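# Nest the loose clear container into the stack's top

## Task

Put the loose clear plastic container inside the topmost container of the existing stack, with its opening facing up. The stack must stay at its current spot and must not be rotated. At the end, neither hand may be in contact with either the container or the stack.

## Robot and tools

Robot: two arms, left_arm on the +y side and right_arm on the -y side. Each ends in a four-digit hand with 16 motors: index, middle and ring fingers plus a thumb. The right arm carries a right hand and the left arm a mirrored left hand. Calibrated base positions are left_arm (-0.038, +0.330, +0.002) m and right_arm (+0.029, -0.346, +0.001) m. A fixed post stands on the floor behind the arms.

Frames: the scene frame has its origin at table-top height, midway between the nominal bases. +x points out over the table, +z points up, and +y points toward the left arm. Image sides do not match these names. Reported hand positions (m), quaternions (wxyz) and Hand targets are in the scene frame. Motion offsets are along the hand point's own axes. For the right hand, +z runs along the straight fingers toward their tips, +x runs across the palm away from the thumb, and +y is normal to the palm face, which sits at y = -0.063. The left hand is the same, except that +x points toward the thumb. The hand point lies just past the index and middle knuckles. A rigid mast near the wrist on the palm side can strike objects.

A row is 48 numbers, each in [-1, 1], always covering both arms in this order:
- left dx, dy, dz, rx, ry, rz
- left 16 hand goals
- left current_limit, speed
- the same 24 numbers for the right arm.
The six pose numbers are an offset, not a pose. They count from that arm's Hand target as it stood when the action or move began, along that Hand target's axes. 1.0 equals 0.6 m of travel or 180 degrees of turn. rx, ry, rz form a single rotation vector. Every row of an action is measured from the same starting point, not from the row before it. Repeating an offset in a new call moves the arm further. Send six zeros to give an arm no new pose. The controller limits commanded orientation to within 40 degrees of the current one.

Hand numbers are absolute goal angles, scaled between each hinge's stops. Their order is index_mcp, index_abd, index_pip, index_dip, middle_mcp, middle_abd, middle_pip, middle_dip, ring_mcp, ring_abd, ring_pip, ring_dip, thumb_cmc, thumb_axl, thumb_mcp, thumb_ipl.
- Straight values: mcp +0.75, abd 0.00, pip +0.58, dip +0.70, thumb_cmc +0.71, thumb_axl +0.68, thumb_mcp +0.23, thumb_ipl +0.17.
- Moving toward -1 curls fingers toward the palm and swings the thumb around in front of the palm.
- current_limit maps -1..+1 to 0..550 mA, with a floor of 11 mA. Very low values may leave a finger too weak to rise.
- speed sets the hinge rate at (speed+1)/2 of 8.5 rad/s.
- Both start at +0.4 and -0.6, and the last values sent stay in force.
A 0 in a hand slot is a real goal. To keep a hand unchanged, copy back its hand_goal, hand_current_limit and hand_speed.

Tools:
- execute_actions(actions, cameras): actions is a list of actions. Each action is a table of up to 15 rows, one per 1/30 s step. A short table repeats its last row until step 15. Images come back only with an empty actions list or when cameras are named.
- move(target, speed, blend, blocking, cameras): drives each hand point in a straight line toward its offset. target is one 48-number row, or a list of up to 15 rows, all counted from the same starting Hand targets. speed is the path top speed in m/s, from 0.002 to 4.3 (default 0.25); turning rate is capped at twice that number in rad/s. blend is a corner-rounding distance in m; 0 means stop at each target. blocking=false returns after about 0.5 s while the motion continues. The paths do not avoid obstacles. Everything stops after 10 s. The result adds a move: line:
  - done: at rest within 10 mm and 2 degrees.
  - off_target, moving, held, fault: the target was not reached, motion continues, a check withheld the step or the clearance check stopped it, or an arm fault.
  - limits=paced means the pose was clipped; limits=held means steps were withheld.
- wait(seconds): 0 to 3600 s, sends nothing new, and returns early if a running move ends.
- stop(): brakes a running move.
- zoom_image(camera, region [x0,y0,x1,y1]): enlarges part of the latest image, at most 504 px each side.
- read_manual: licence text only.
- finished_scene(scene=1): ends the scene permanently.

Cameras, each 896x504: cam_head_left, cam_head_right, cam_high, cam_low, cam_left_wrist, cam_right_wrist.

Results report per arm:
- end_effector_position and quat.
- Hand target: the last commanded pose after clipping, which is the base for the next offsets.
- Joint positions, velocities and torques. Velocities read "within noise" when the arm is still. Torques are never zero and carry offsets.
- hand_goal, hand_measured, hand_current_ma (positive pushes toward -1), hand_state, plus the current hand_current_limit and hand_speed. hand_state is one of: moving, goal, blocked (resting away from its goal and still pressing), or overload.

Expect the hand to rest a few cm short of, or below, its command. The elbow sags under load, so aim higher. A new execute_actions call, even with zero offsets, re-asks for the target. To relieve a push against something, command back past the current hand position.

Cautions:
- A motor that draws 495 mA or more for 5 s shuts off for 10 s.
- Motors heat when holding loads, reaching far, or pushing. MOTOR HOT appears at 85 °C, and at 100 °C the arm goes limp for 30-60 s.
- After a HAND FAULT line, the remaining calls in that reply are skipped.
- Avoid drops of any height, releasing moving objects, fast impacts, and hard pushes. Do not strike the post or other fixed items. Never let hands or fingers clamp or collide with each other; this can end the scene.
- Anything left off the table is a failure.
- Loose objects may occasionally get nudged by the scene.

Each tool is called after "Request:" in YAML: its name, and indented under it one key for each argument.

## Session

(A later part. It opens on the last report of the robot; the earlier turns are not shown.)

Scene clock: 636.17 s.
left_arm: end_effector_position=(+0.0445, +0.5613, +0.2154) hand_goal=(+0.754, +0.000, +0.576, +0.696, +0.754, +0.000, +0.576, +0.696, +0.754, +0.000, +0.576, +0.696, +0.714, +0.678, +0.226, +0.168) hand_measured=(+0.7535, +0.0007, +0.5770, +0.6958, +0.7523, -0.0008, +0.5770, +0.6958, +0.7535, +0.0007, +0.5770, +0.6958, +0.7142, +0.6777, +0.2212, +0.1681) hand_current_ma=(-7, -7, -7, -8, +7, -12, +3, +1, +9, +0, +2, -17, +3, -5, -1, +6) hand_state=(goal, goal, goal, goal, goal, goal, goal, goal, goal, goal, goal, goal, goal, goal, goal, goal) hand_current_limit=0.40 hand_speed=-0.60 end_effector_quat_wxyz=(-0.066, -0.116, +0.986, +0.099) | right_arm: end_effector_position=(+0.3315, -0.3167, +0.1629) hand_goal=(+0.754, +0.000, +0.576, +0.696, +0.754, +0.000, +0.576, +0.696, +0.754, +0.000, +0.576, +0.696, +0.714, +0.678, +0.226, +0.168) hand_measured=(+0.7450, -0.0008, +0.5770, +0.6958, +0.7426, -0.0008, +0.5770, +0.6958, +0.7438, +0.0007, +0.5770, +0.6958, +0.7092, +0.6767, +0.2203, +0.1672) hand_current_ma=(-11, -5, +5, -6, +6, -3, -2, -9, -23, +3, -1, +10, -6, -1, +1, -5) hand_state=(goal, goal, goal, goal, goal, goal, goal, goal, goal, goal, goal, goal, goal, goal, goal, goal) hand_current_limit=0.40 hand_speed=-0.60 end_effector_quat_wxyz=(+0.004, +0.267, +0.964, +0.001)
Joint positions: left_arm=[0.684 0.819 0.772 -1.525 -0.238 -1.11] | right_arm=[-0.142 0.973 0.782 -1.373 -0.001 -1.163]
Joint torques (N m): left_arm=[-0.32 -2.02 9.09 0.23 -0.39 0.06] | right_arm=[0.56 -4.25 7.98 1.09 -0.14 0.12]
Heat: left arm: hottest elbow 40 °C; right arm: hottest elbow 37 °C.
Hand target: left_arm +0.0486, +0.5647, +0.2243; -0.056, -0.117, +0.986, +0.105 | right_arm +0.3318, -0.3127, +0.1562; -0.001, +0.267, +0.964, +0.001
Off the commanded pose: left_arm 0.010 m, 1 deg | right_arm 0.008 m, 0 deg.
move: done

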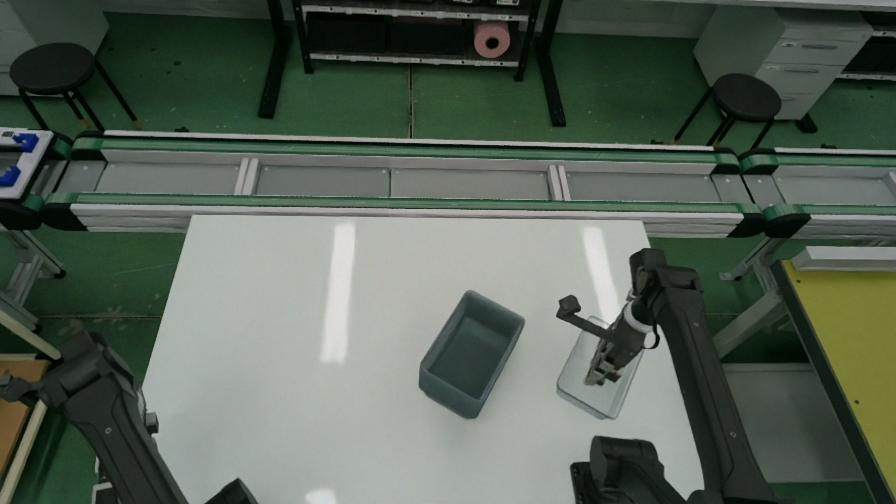

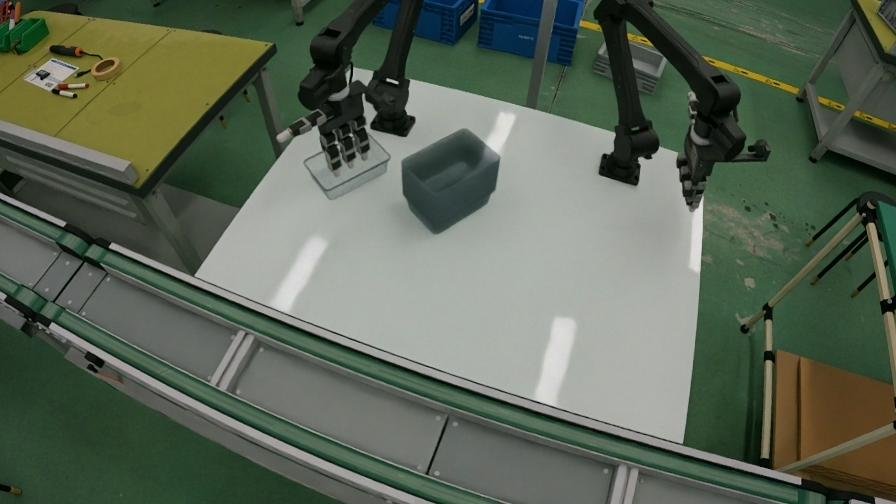

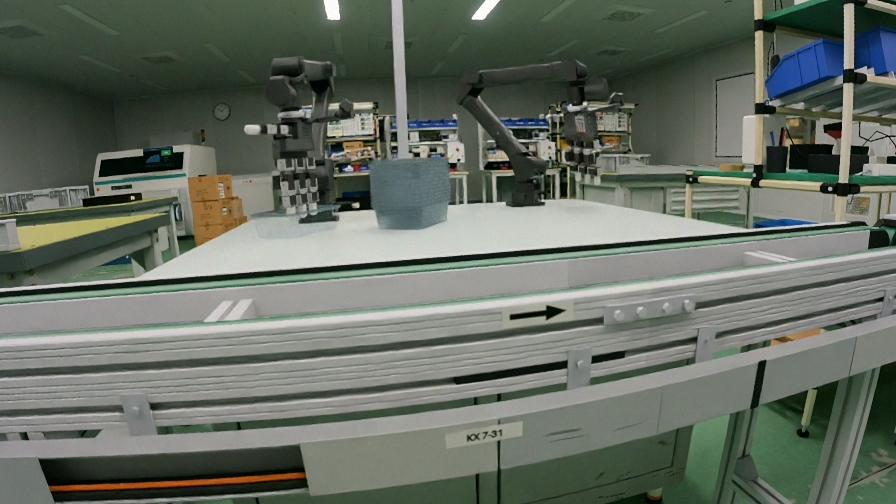

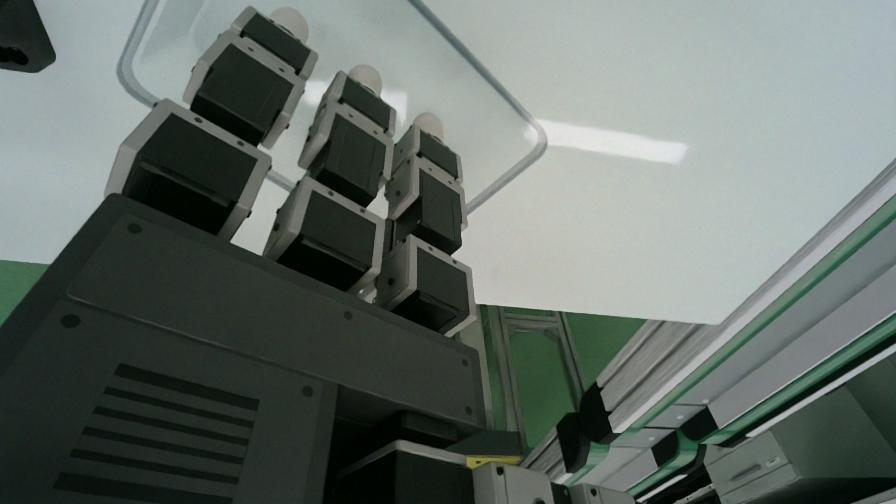

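Request:
move:
  target:
    - [0,0,0,0,0,0,0.754,0,0.576,0.696,0.754,0,0.576,0.696,0.754,0,0.576,0.696,0.714,0.678,0.226,0.168,0.4,-0.6,0,0,0.02,0,0,0,0.754,0,0.576,0.696,0.754,0,0.576,0.696,0.754,0,0.576,0.696,0.714,0.678,0.226,0.168,0.4,-0.6]
    - [0,0,0,0,0,0,0.754,0,0.576,0.696,0.754,0,0.576,0.696,0.754,0,0.576,0.696,0.714,0.678,0.226,0.168,0.4,-0.6,-0.2117,0.03,0.02,0,0,0,0.754,0,0.576,0.696,0.754,0,0.576,0.696,0.754,0,0.576,0.696,0.714,0.678,0.226,0.168,0.4,-0.6]
  speed: 0.08
  cameras: ["cam_head_left","cam_head_right","cam_high","cam_low","cam_right_wrist"]

Scene clock: 658.27 s.
left_arm: end_effector_position=(+0.0445, +0.5613, +0.2154) hand_goal=(+0.754, +0.000, +0.576, +0.696, +0.754, +0.000, +0.576, +0.696, +0.754, +0.000, +0.576, +0.696, +0.714, +0.678, +0.226, +0.168) hand_measured=(+0.7535, -0.0008, +0.5770, +0.6958, +0.7535, +0.0007, +0.5770, +0.6958, +0.7523, +0.0007, +0.5770, +0.6958, +0.7142, +0.6777, +0.2212, +0.1672) hand_current_ma=(-11, -1, +2, -8, +13, -5, -5, +4, +13, +11, -2, -7, -2, -1, -7, +11) hand_state=(goal, goal, goal, goal, goal, goal, goal, goal, goal, goal, goal, goal, goal, goal, goal, goal) hand_current_limit=0.40 hand_speed=-0.60 end_effector_quat_wxyz=(-0.066, -0.116, +0.986, +0.099) | right_arm: end_effector_position=(+0.4299, -0.3535, +0.1301) hand_goal=(+0.754, +0.000, +0.576, +0.696, +0.754, +0.000, +0.576, +0.696, +0.754, +0.000, +0.576, +0.696, +0.714, +0.678, +0.226, +0.168) hand_measured=(+0.7450, -0.0110, +0.5770, +0.6983, +0.7426, +0.0095, +0.5770, +0.6958, +0.7438, +0.0109, +0.5770, +0.6971, +0.7092, +0.6777, +0.2203, +0.1681) hand_current_ma=(-7, -6, +5, -2, -21, -4, -5, -18, -16, +0, -4, -3, -1, +8, +5, -9) hand_state=(goal, goal, goal, goal, goal, goal, goal, goal, goal, goal, goal, goal, goal, goal, goal, goal) hand_current_limit=0.40 hand_speed=-0.60 end_effector_quat_wxyz=(-0.022, +0.267, +0.963, -0.001)
Joint positions: left_arm=[0.684 0.819 0.772 -1.525 -0.238 -1.11] | right_arm=[-0.21 1.333 0.97 -1.252 -0.001 -1.229]
Joint torques (N m): left_arm=[-0.26 -2.02 9.05 0.24 -0.39 0.06] | right_arm=[-1.61 -8.06 11.6 0.87 -0.11 -0.14]
Heat: left arm: hottest elbow 40 °C; right arm: hottest elbow 37 °C.
Hand target: left_arm +0.0486, +0.5647, +0.2243; -0.056, -0.117, +0.986, +0.105 | right_arm +0.4501, -0.3625, +0.1441; +0.000, +0.267, +0.964, +0.001
Off the commanded pose: left_arm 0.010 m, 1 deg | right_arm 0.026 m, 2 deg.
move: off_target (right_arm)

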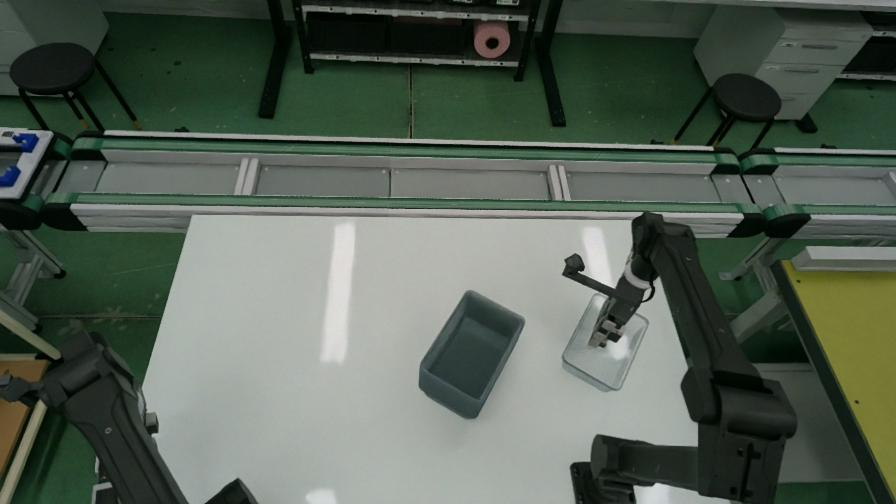

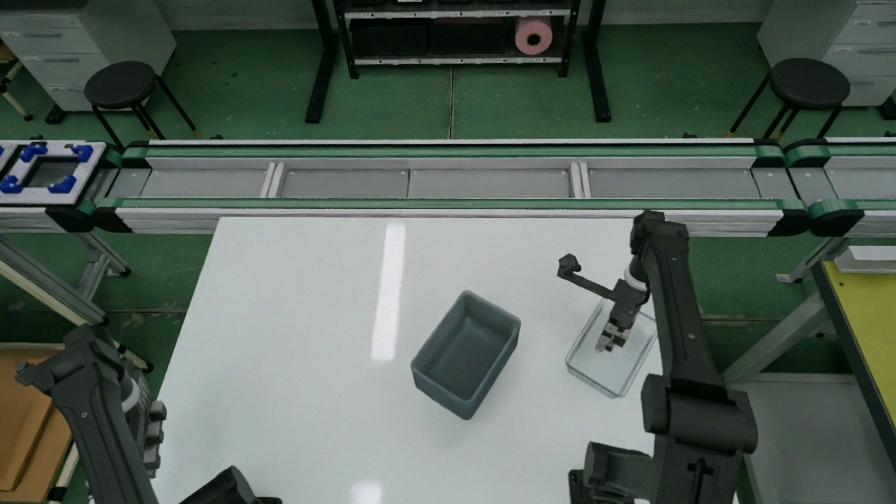

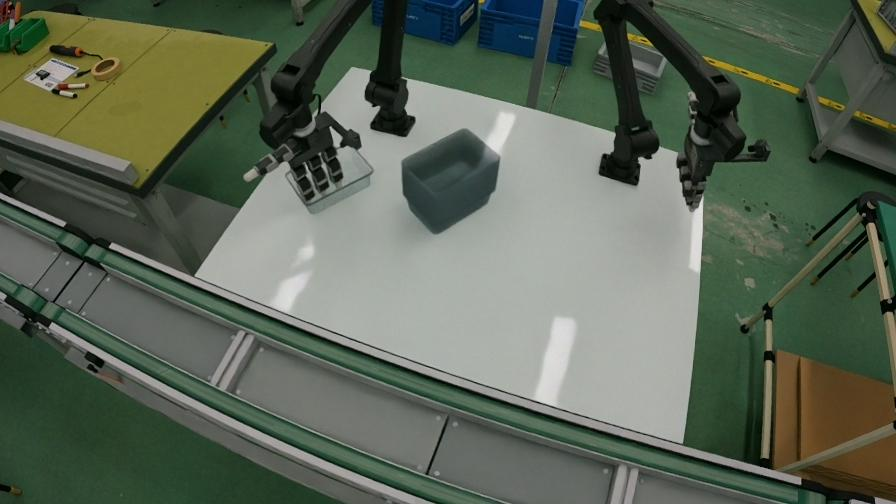

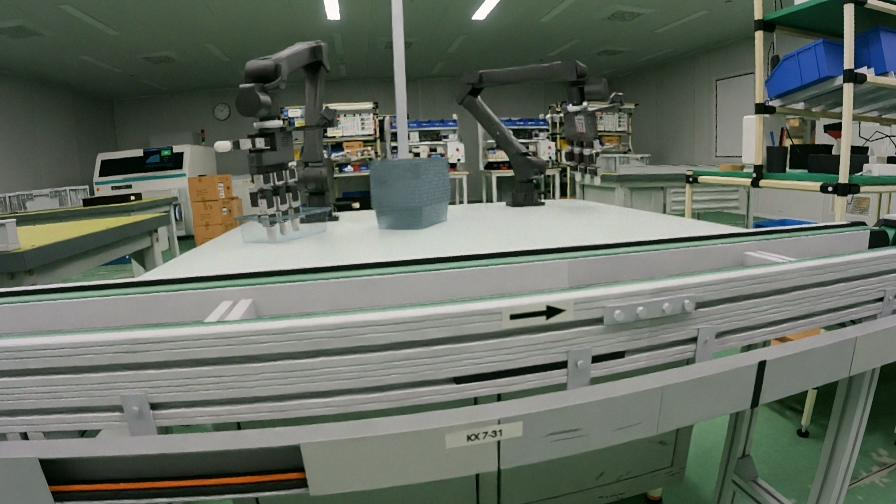

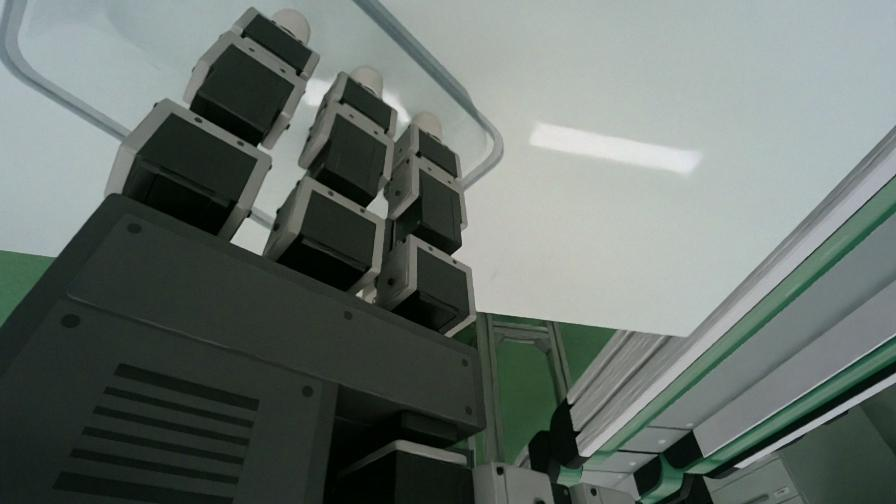

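Request:
move:
  target:
    - [0,0,0,0,0,0,0.754,0,0.576,0.696,0.754,0,0.576,0.696,0.754,0,0.576,0.696,0.714,0.678,0.226,0.168,0.4,-0.6,-0.02,0,-0.03,0,0,0,0.754,0,0.576,0.696,0.754,0,0.576,0.696,0.754,0,0.576,0.696,0.714,0.678,0.226,0.168,0.4,-0.6]
    - [0,0,0,0,0,0,0.754,0,0.576,0.696,0.754,0,0.576,0.696,0.754,0,0.576,0.696,0.714,0.678,0.226,0.168,0.4,-0.6,-0.055,0.03,-0.03,0,0,0,0.754,0,0.576,0.696,0.754,0,0.576,0.696,0.754,0,0.576,0.696,0.714,0.678,0.226,0.168,0.4,-0.6]
    - [0,0,0,0,0,0,0.754,0,0.576,0.696,0.754,0,0.576,0.696,0.754,0,0.576,0.696,0.714,0.678,0.226,0.168,0.4,-0.6,-0.055,0.25,-0.03,0,0,0,0.754,0,0.576,0.696,0.754,0,0.576,0.696,0.754,0,0.576,0.696,0.714,0.678,0.226,0.168,0.4,-0.6]
  speed: 0.08
  blend: 0.02
  cameras: ["cam_head_left","cam_high","cam_low","cam_right_wrist"]

Scene clock: 681.63 s.
left_arm: end_effector_position=(+0.0445, +0.5613, +0.2154) hand_goal=(+0.754, +0.000, +0.576, +0.696, +0.754, +0.000, +0.576, +0.696, +0.754, +0.000, +0.576, +0.696, +0.714, +0.678, +0.226, +0.168) hand_measured=(+0.7535, -0.0008, +0.5770, +0.6958, +0.7535, +0.0007, +0.5757, +0.6958, +0.7535, -0.0008, +0.5770, +0.6958, +0.7142, +0.6767, +0.2212, +0.1681) hand_current_ma=(-6, -9, -2, -8, +3, -4, -2, -1, +7, +10, -2, -17, -6, +1, -6, +6) hand_state=(goal, goal, goal, goal, goal, goal, goal, goal, goal, goal, goal, goal, goal, goal, goal, goal) hand_current_limit=0.40 hand_speed=-0.60 end_effector_quat_wxyz=(-0.066, -0.116, +0.986, +0.099) | right_arm: end_effector_position=(+0.5399, -0.2567, +0.1524) hand_goal=(+0.754, +0.000, +0.576, +0.696, +0.754, +0.000, +0.576, +0.696, +0.754, +0.000, +0.576, +0.696, +0.714, +0.678, +0.226, +0.168) hand_measured=(+0.7559, -0.0081, +0.5770, +0.6996, +0.7450, +0.0095, +0.5795, +0.7060, +0.7462, +0.0109, +0.5847, +0.7047, +0.7092, +0.6767, +0.2203, +0.1681) hand_current_ma=(+18, -3, +12, -16, -7, +3, +4, +2, -19, +11, -3, +19, -10, -5, +4, -8) hand_state=(goal, goal, goal, goal, goal, goal, goal, goal, goal, goal, goal, goal, goal, goal, goal, goal) hand_current_limit=0.40 hand_speed=-0.60 end_effector_quat_wxyz=(-0.008, +0.265, +0.964, -0.001)
Joint positions: left_arm=[0.684 0.819 0.772 -1.525 -0.238 -1.11] | right_arm=[0.052 1.563 1.273 -1.296 -0.002 -0.974]
Joint torques (N m): left_arm=[-0.26 -1.96 9.06 0.21 -0.39 0.06] | right_arm=[0.32 -10.87 11.92 0.17 -0.08 0.13]
Heat: left arm: hottest elbow 40 °C; right arm: hottest elbow 42 °C.
Hand target: left_arm +0.0486, +0.5647, +0.2243; -0.056, -0.117, +0.986, +0.105 | right_arm +0.5555, -0.2509, +0.1623; +0.000, +0.267, +0.964, +0.001
Off the commanded pose: left_arm 0.010 m, 1 deg | right_arm 0.019 m, 1 deg.
move: off_target (right_arm); blend cut to 0.0108 m at target 1, 0.0138 m at target 2

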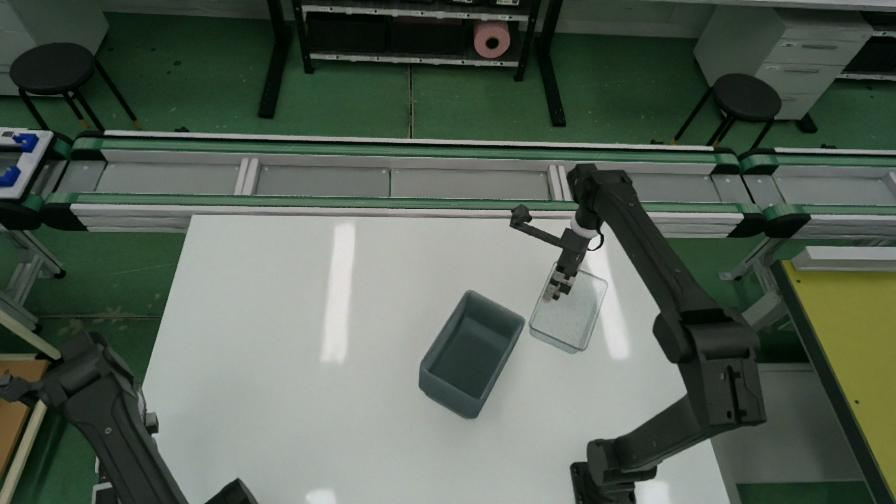

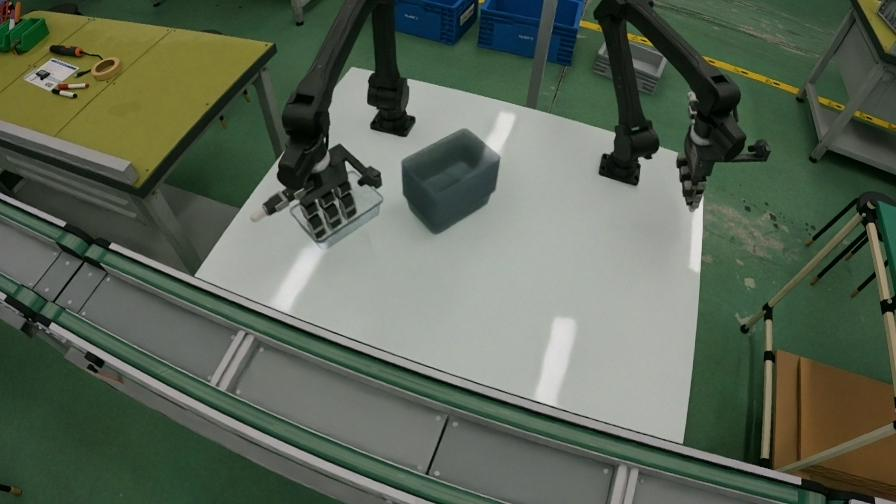

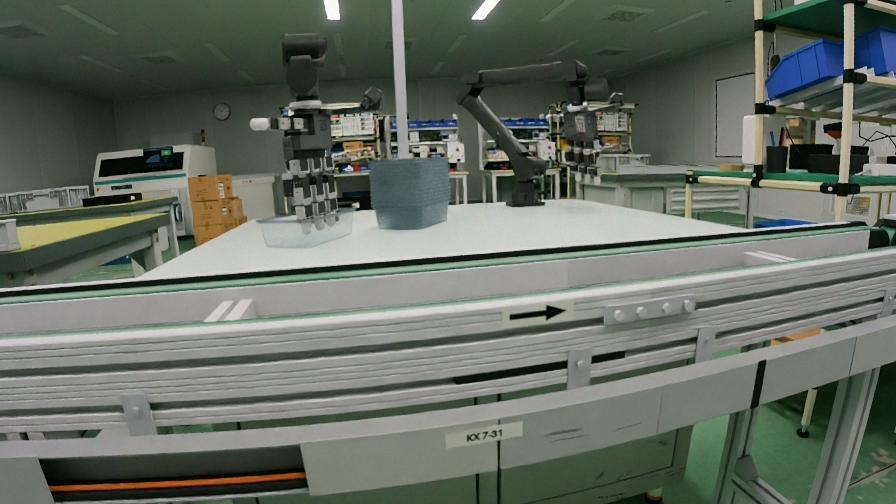

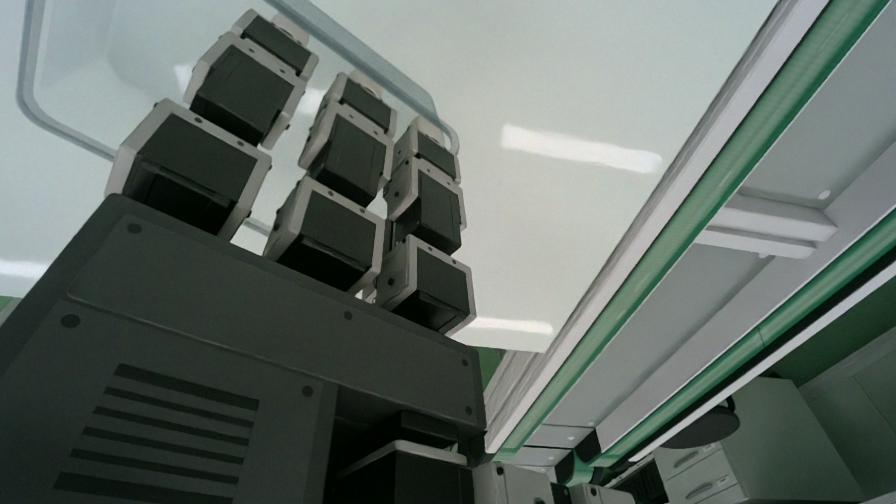

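Request:
zoom_image:
  camera: "cam_head_left"
  region: [400, 240, 640, 430]

Scaled by 2.100.

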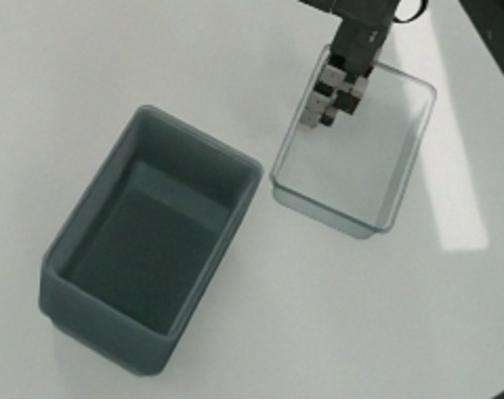

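Request:
move:
  target:
    - [0,0,0,0,0,0,0.754,0,0.576,0.696,0.754,0,0.576,0.696,0.754,0,0.576,0.696,0.714,0.678,0.226,0.168,0.4,-0.6,0.05,0.56,-0.01,0,0,0,0.754,0,0.576,0.696,0.754,0,0.576,0.696,0.754,0,0.576,0.696,0.714,0.678,0.226,0.168,0.4,-0.6]
  speed: 0.08
  blend: 0.0
  cameras: ["cam_head_left","cam_head_right","cam_high","cam_low","cam_right_wrist"]

Scene clock: 724.97 s.
left_arm: end_effector_position=(+0.0445, +0.5613, +0.2154) hand_goal=(+0.754, +0.000, +0.576, +0.696, +0.754, +0.000, +0.576, +0.696, +0.754, +0.000, +0.576, +0.696, +0.714, +0.678, +0.226, +0.168) hand_measured=(+0.7535, -0.0008, +0.5770, +0.6958, +0.7535, -0.0008, +0.5770, +0.6958, +0.7523, -0.0008, +0.5770, +0.6958, +0.7142, +0.6777, +0.2212, +0.1672) hand_current_ma=(+3, -8, +3, -5, +6, -2, +1, -6, +8, +4, +4, -8, +1, +6, +3, +5) hand_state=(goal, goal, goal, goal, goal, goal, goal, goal, goal, goal, goal, goal, goal, goal, goal, goal) hand_current_limit=0.40 hand_speed=-0.60 end_effector_quat_wxyz=(-0.066, -0.116, +0.986, +0.099) | right_arm: end_effector_position=(+0.6970, +0.0410, +0.1692) hand_goal=(+0.754, +0.000, +0.576, +0.696, +0.754, +0.000, +0.576, +0.696, +0.754, +0.000, +0.576, +0.696, +0.714, +0.678, +0.226, +0.168) hand_measured=(+0.7559, -0.0081, +0.5770, +0.6958, +0.7450, +0.0095, +0.5770, +0.7060, +0.7462, +0.0109, +0.5847, +0.7047, +0.7092, +0.6777, +0.2193, +0.1681) hand_current_ma=(+5, +6, +7, -3, -4, -2, -7, +6, -12, +25, -9, +3, -9, +12, +7, -7) hand_state=(goal, goal, goal, goal, goal, goal, goal, goal, goal, goal, goal, goal, goal, goal, goal, goal) hand_current_limit=0.40 hand_speed=-0.60 end_effector_quat_wxyz=(-0.003, +0.265, +0.964, -0.001)
Joint positions: left_arm=[0.684 0.819 0.772 -1.525 -0.238 -1.11] | right_arm=[0.484 2.232 2.308 -1.654 -0.002 -0.541]
Joint torques (N m): left_arm=[-0.26 -1.96 9.03 0.23 -0.38 0.07] | right_arm=[0.32 -18.67 12.46 0.2 -0.02 0.1]
Heat: left arm: hottest elbow 40 °C; right arm: hottest elbow 45 °C.
Hand target: left_arm +0.0486, +0.5647, +0.2243; -0.056, -0.117, +0.986, +0.105 | right_arm +0.7025, +0.0527, +0.1690; +0.000, +0.267, +0.964, +0.001
Off the commanded pose: left_arm 0.010 m, 1 deg | right_arm 0.013 m, 1 deg.
move: off_target (right_arm)

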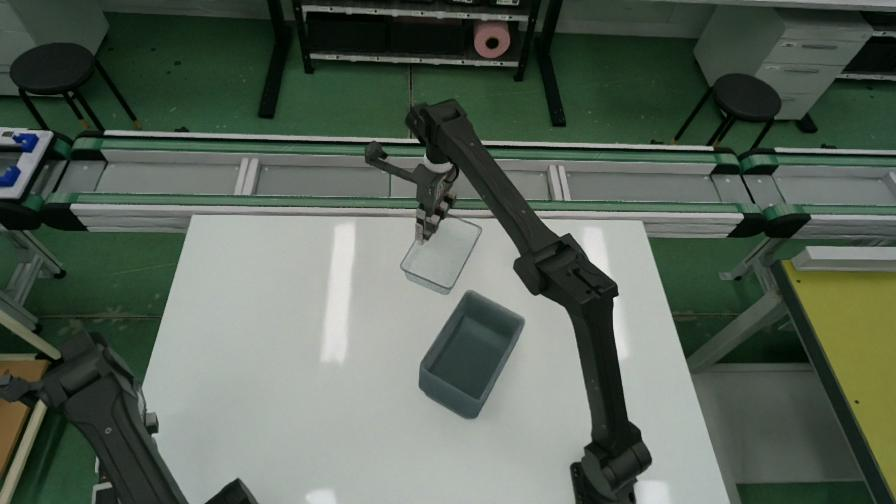

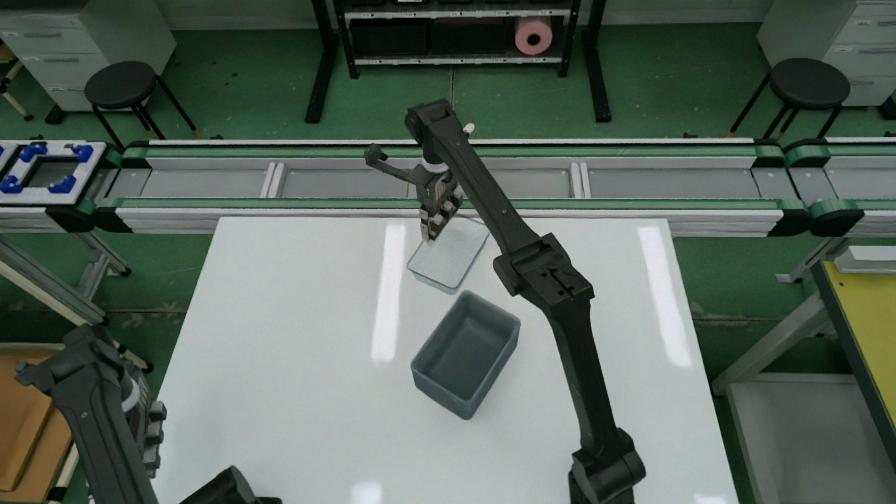

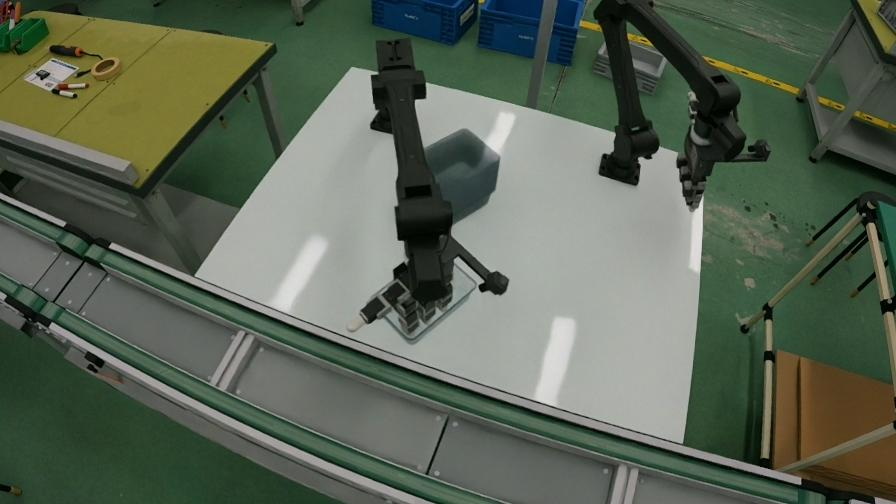

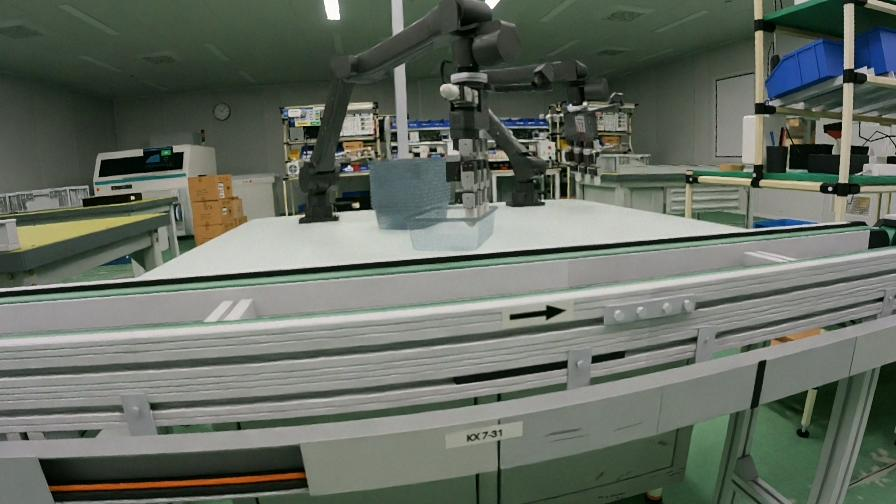

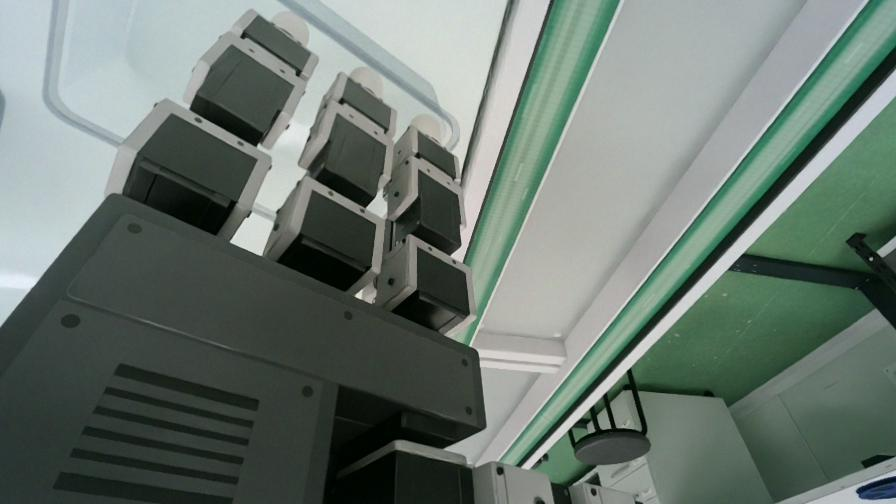

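Request:
move:
  target:
    - [0,0,0,0,0,0,0.754,0,0.576,0.696,0.754,0,0.576,0.696,0.754,0,0.576,0.696,0.714,0.678,0.226,0.168,0.4,-0.6,0.03,-0.05,0.0,0,0,0,0.754,0,0.576,0.696,0.754,0,0.576,0.696,0.754,0,0.576,0.696,0.714,0.678,0.226,0.168,0.4,-0.6]
    - [0,0,0,0,0,0,0.754,0,0.576,0.696,0.754,0,0.576,0.696,0.754,0,0.576,0.696,0.714,0.678,0.226,0.168,0.4,-0.6,0.24,-0.06,0.0,0,0,0,0.754,0,0.576,0.696,0.754,0,0.576,0.696,0.754,0,0.576,0.696,0.714,0.678,0.226,0.168,0.4,-0.6]
  speed: 0.08
  blend: 0.01
  cameras: ["cam_head_left","cam_head_right","cam_high","cam_low","cam_right_wrist"]

Scene clock: 826.33 s.
left_arm: end_effector_position=(+0.0445, +0.5613, +0.2154) hand_goal=(+0.754, +0.000, +0.576, +0.696, +0.754, +0.000, +0.576, +0.696, +0.754, +0.000, +0.576, +0.696, +0.714, +0.678, +0.226, +0.168) hand_measured=(+0.7535, +0.0007, +0.5770, +0.6971, +0.7535, +0.0007, +0.5770, +0.6958, +0.7535, +0.0007, +0.5770, +0.6958, +0.7142, +0.6777, +0.2212, +0.1672) hand_current_ma=(-12, -7, -6, +4, +5, -7, -2, +1, +15, +4, +6, -14, -3, -3, +3, +4) hand_state=(goal, goal, goal, goal, goal, goal, goal, goal, goal, goal, goal, goal, goal, goal, goal, goal) hand_current_limit=0.40 hand_speed=-0.60 end_effector_quat_wxyz=(-0.066, -0.116, +0.986, +0.099) | right_arm: end_effector_position=(+0.5647, +0.0933, +0.1712) hand_goal=(+0.754, +0.000, +0.576, +0.696, +0.754, +0.000, +0.576, +0.696, +0.754, +0.000, +0.576, +0.696, +0.714, +0.678, +0.226, +0.168) hand_measured=(+0.7559, -0.0081, +0.5770, +0.6971, +0.7438, +0.0021, +0.5770, +0.7047, +0.7462, +0.0124, +0.5770, +0.7047, +0.7092, +0.6777, +0.2203, +0.1681) hand_current_ma=(+14, -10, +15, -4, +1, -9, +6, -3, -3, +0, -6, +12, -6, +20, +2, +7) hand_state=(goal, goal, goal, goal, goal, goal, goal, goal, goal, goal, goal, goal, goal, goal, goal, goal) hand_current_limit=0.40 hand_speed=-0.60 end_effector_quat_wxyz=(-0.002, +0.263, +0.965, +0.000)
Joint positions: left_arm=[0.684 0.819 0.772 -1.525 -0.238 -1.11] | right_arm=[0.664 1.952 1.851 -1.472 -0.003 -0.364]
Joint torques (N m): left_arm=[-0.32 -2.08 9.06 0.24 -0.38 0.06] | right_arm=[0.15 -18.49 7.73 1.05 0.03 0.12]
Heat: left arm: hottest elbow 40 °C; right arm: hottest elbow 44 °C.
Hand target: left_arm +0.0486, +0.5647, +0.2243; -0.056, -0.117, +0.986, +0.105 | right_arm +0.5606, +0.0958, +0.1689; -0.001, +0.267, +0.964, +0.001
Off the commanded pose: left_arm 0.010 m, 1 deg | right_arm 0.005 m, 0 deg.
move: done

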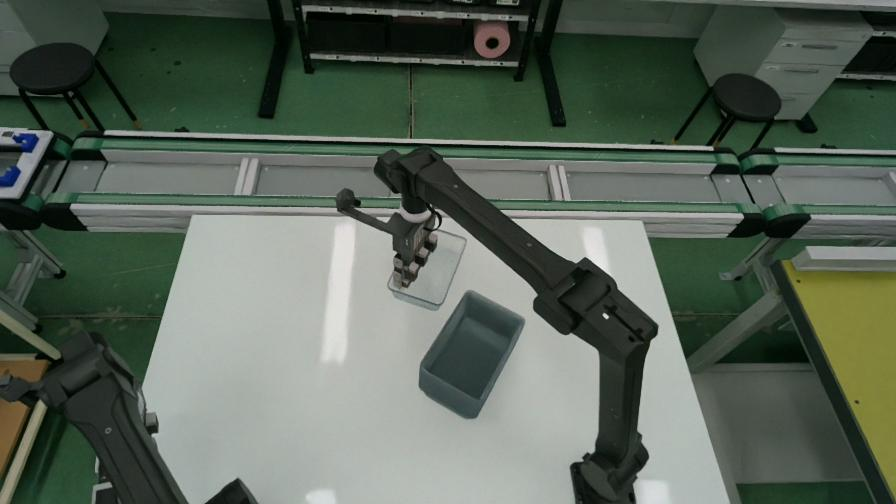

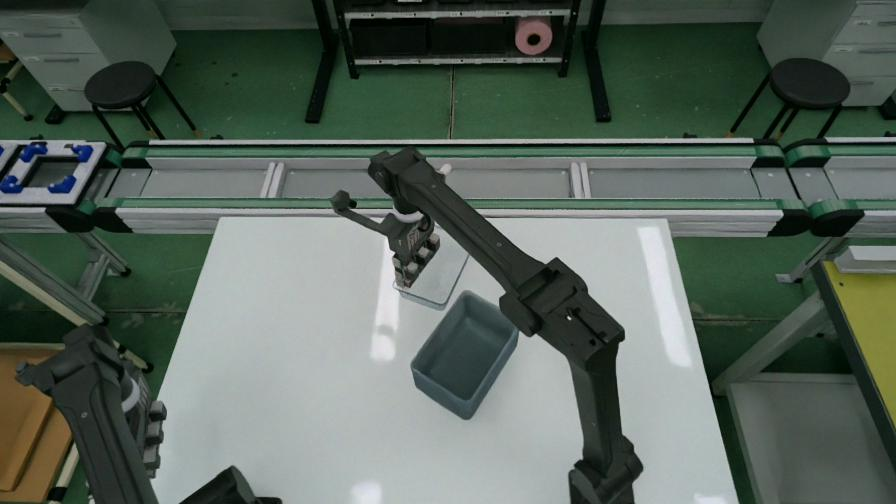

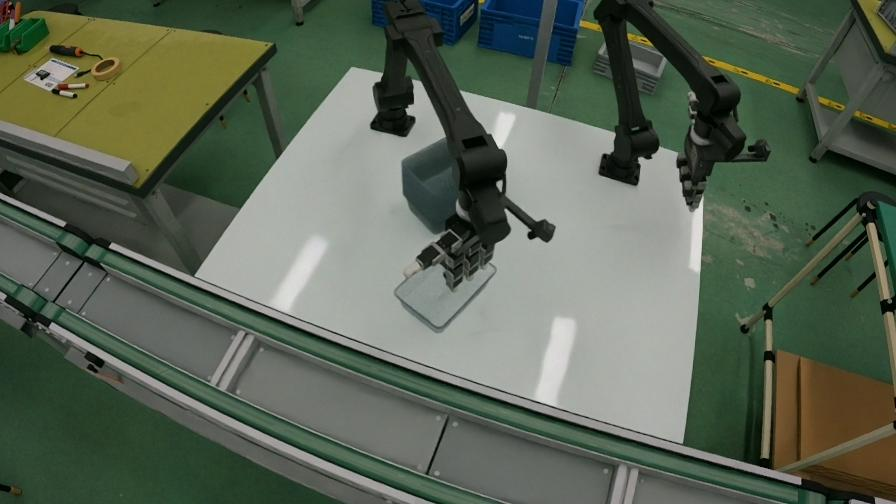

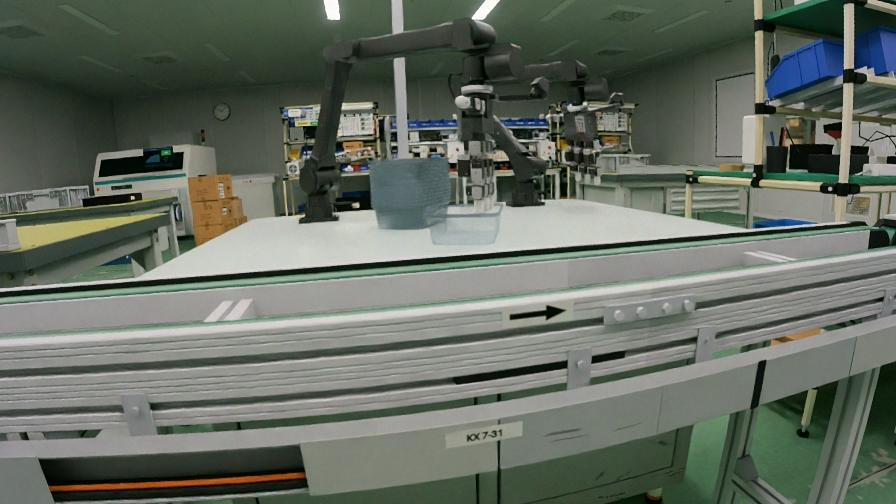

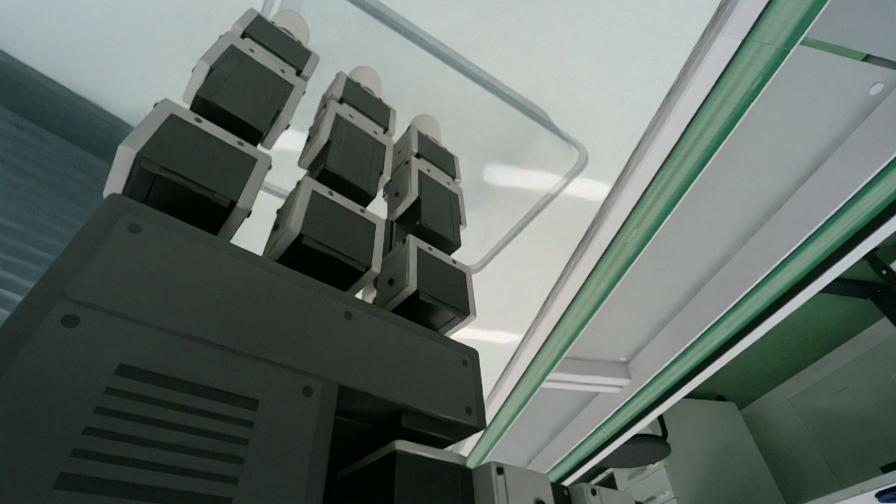

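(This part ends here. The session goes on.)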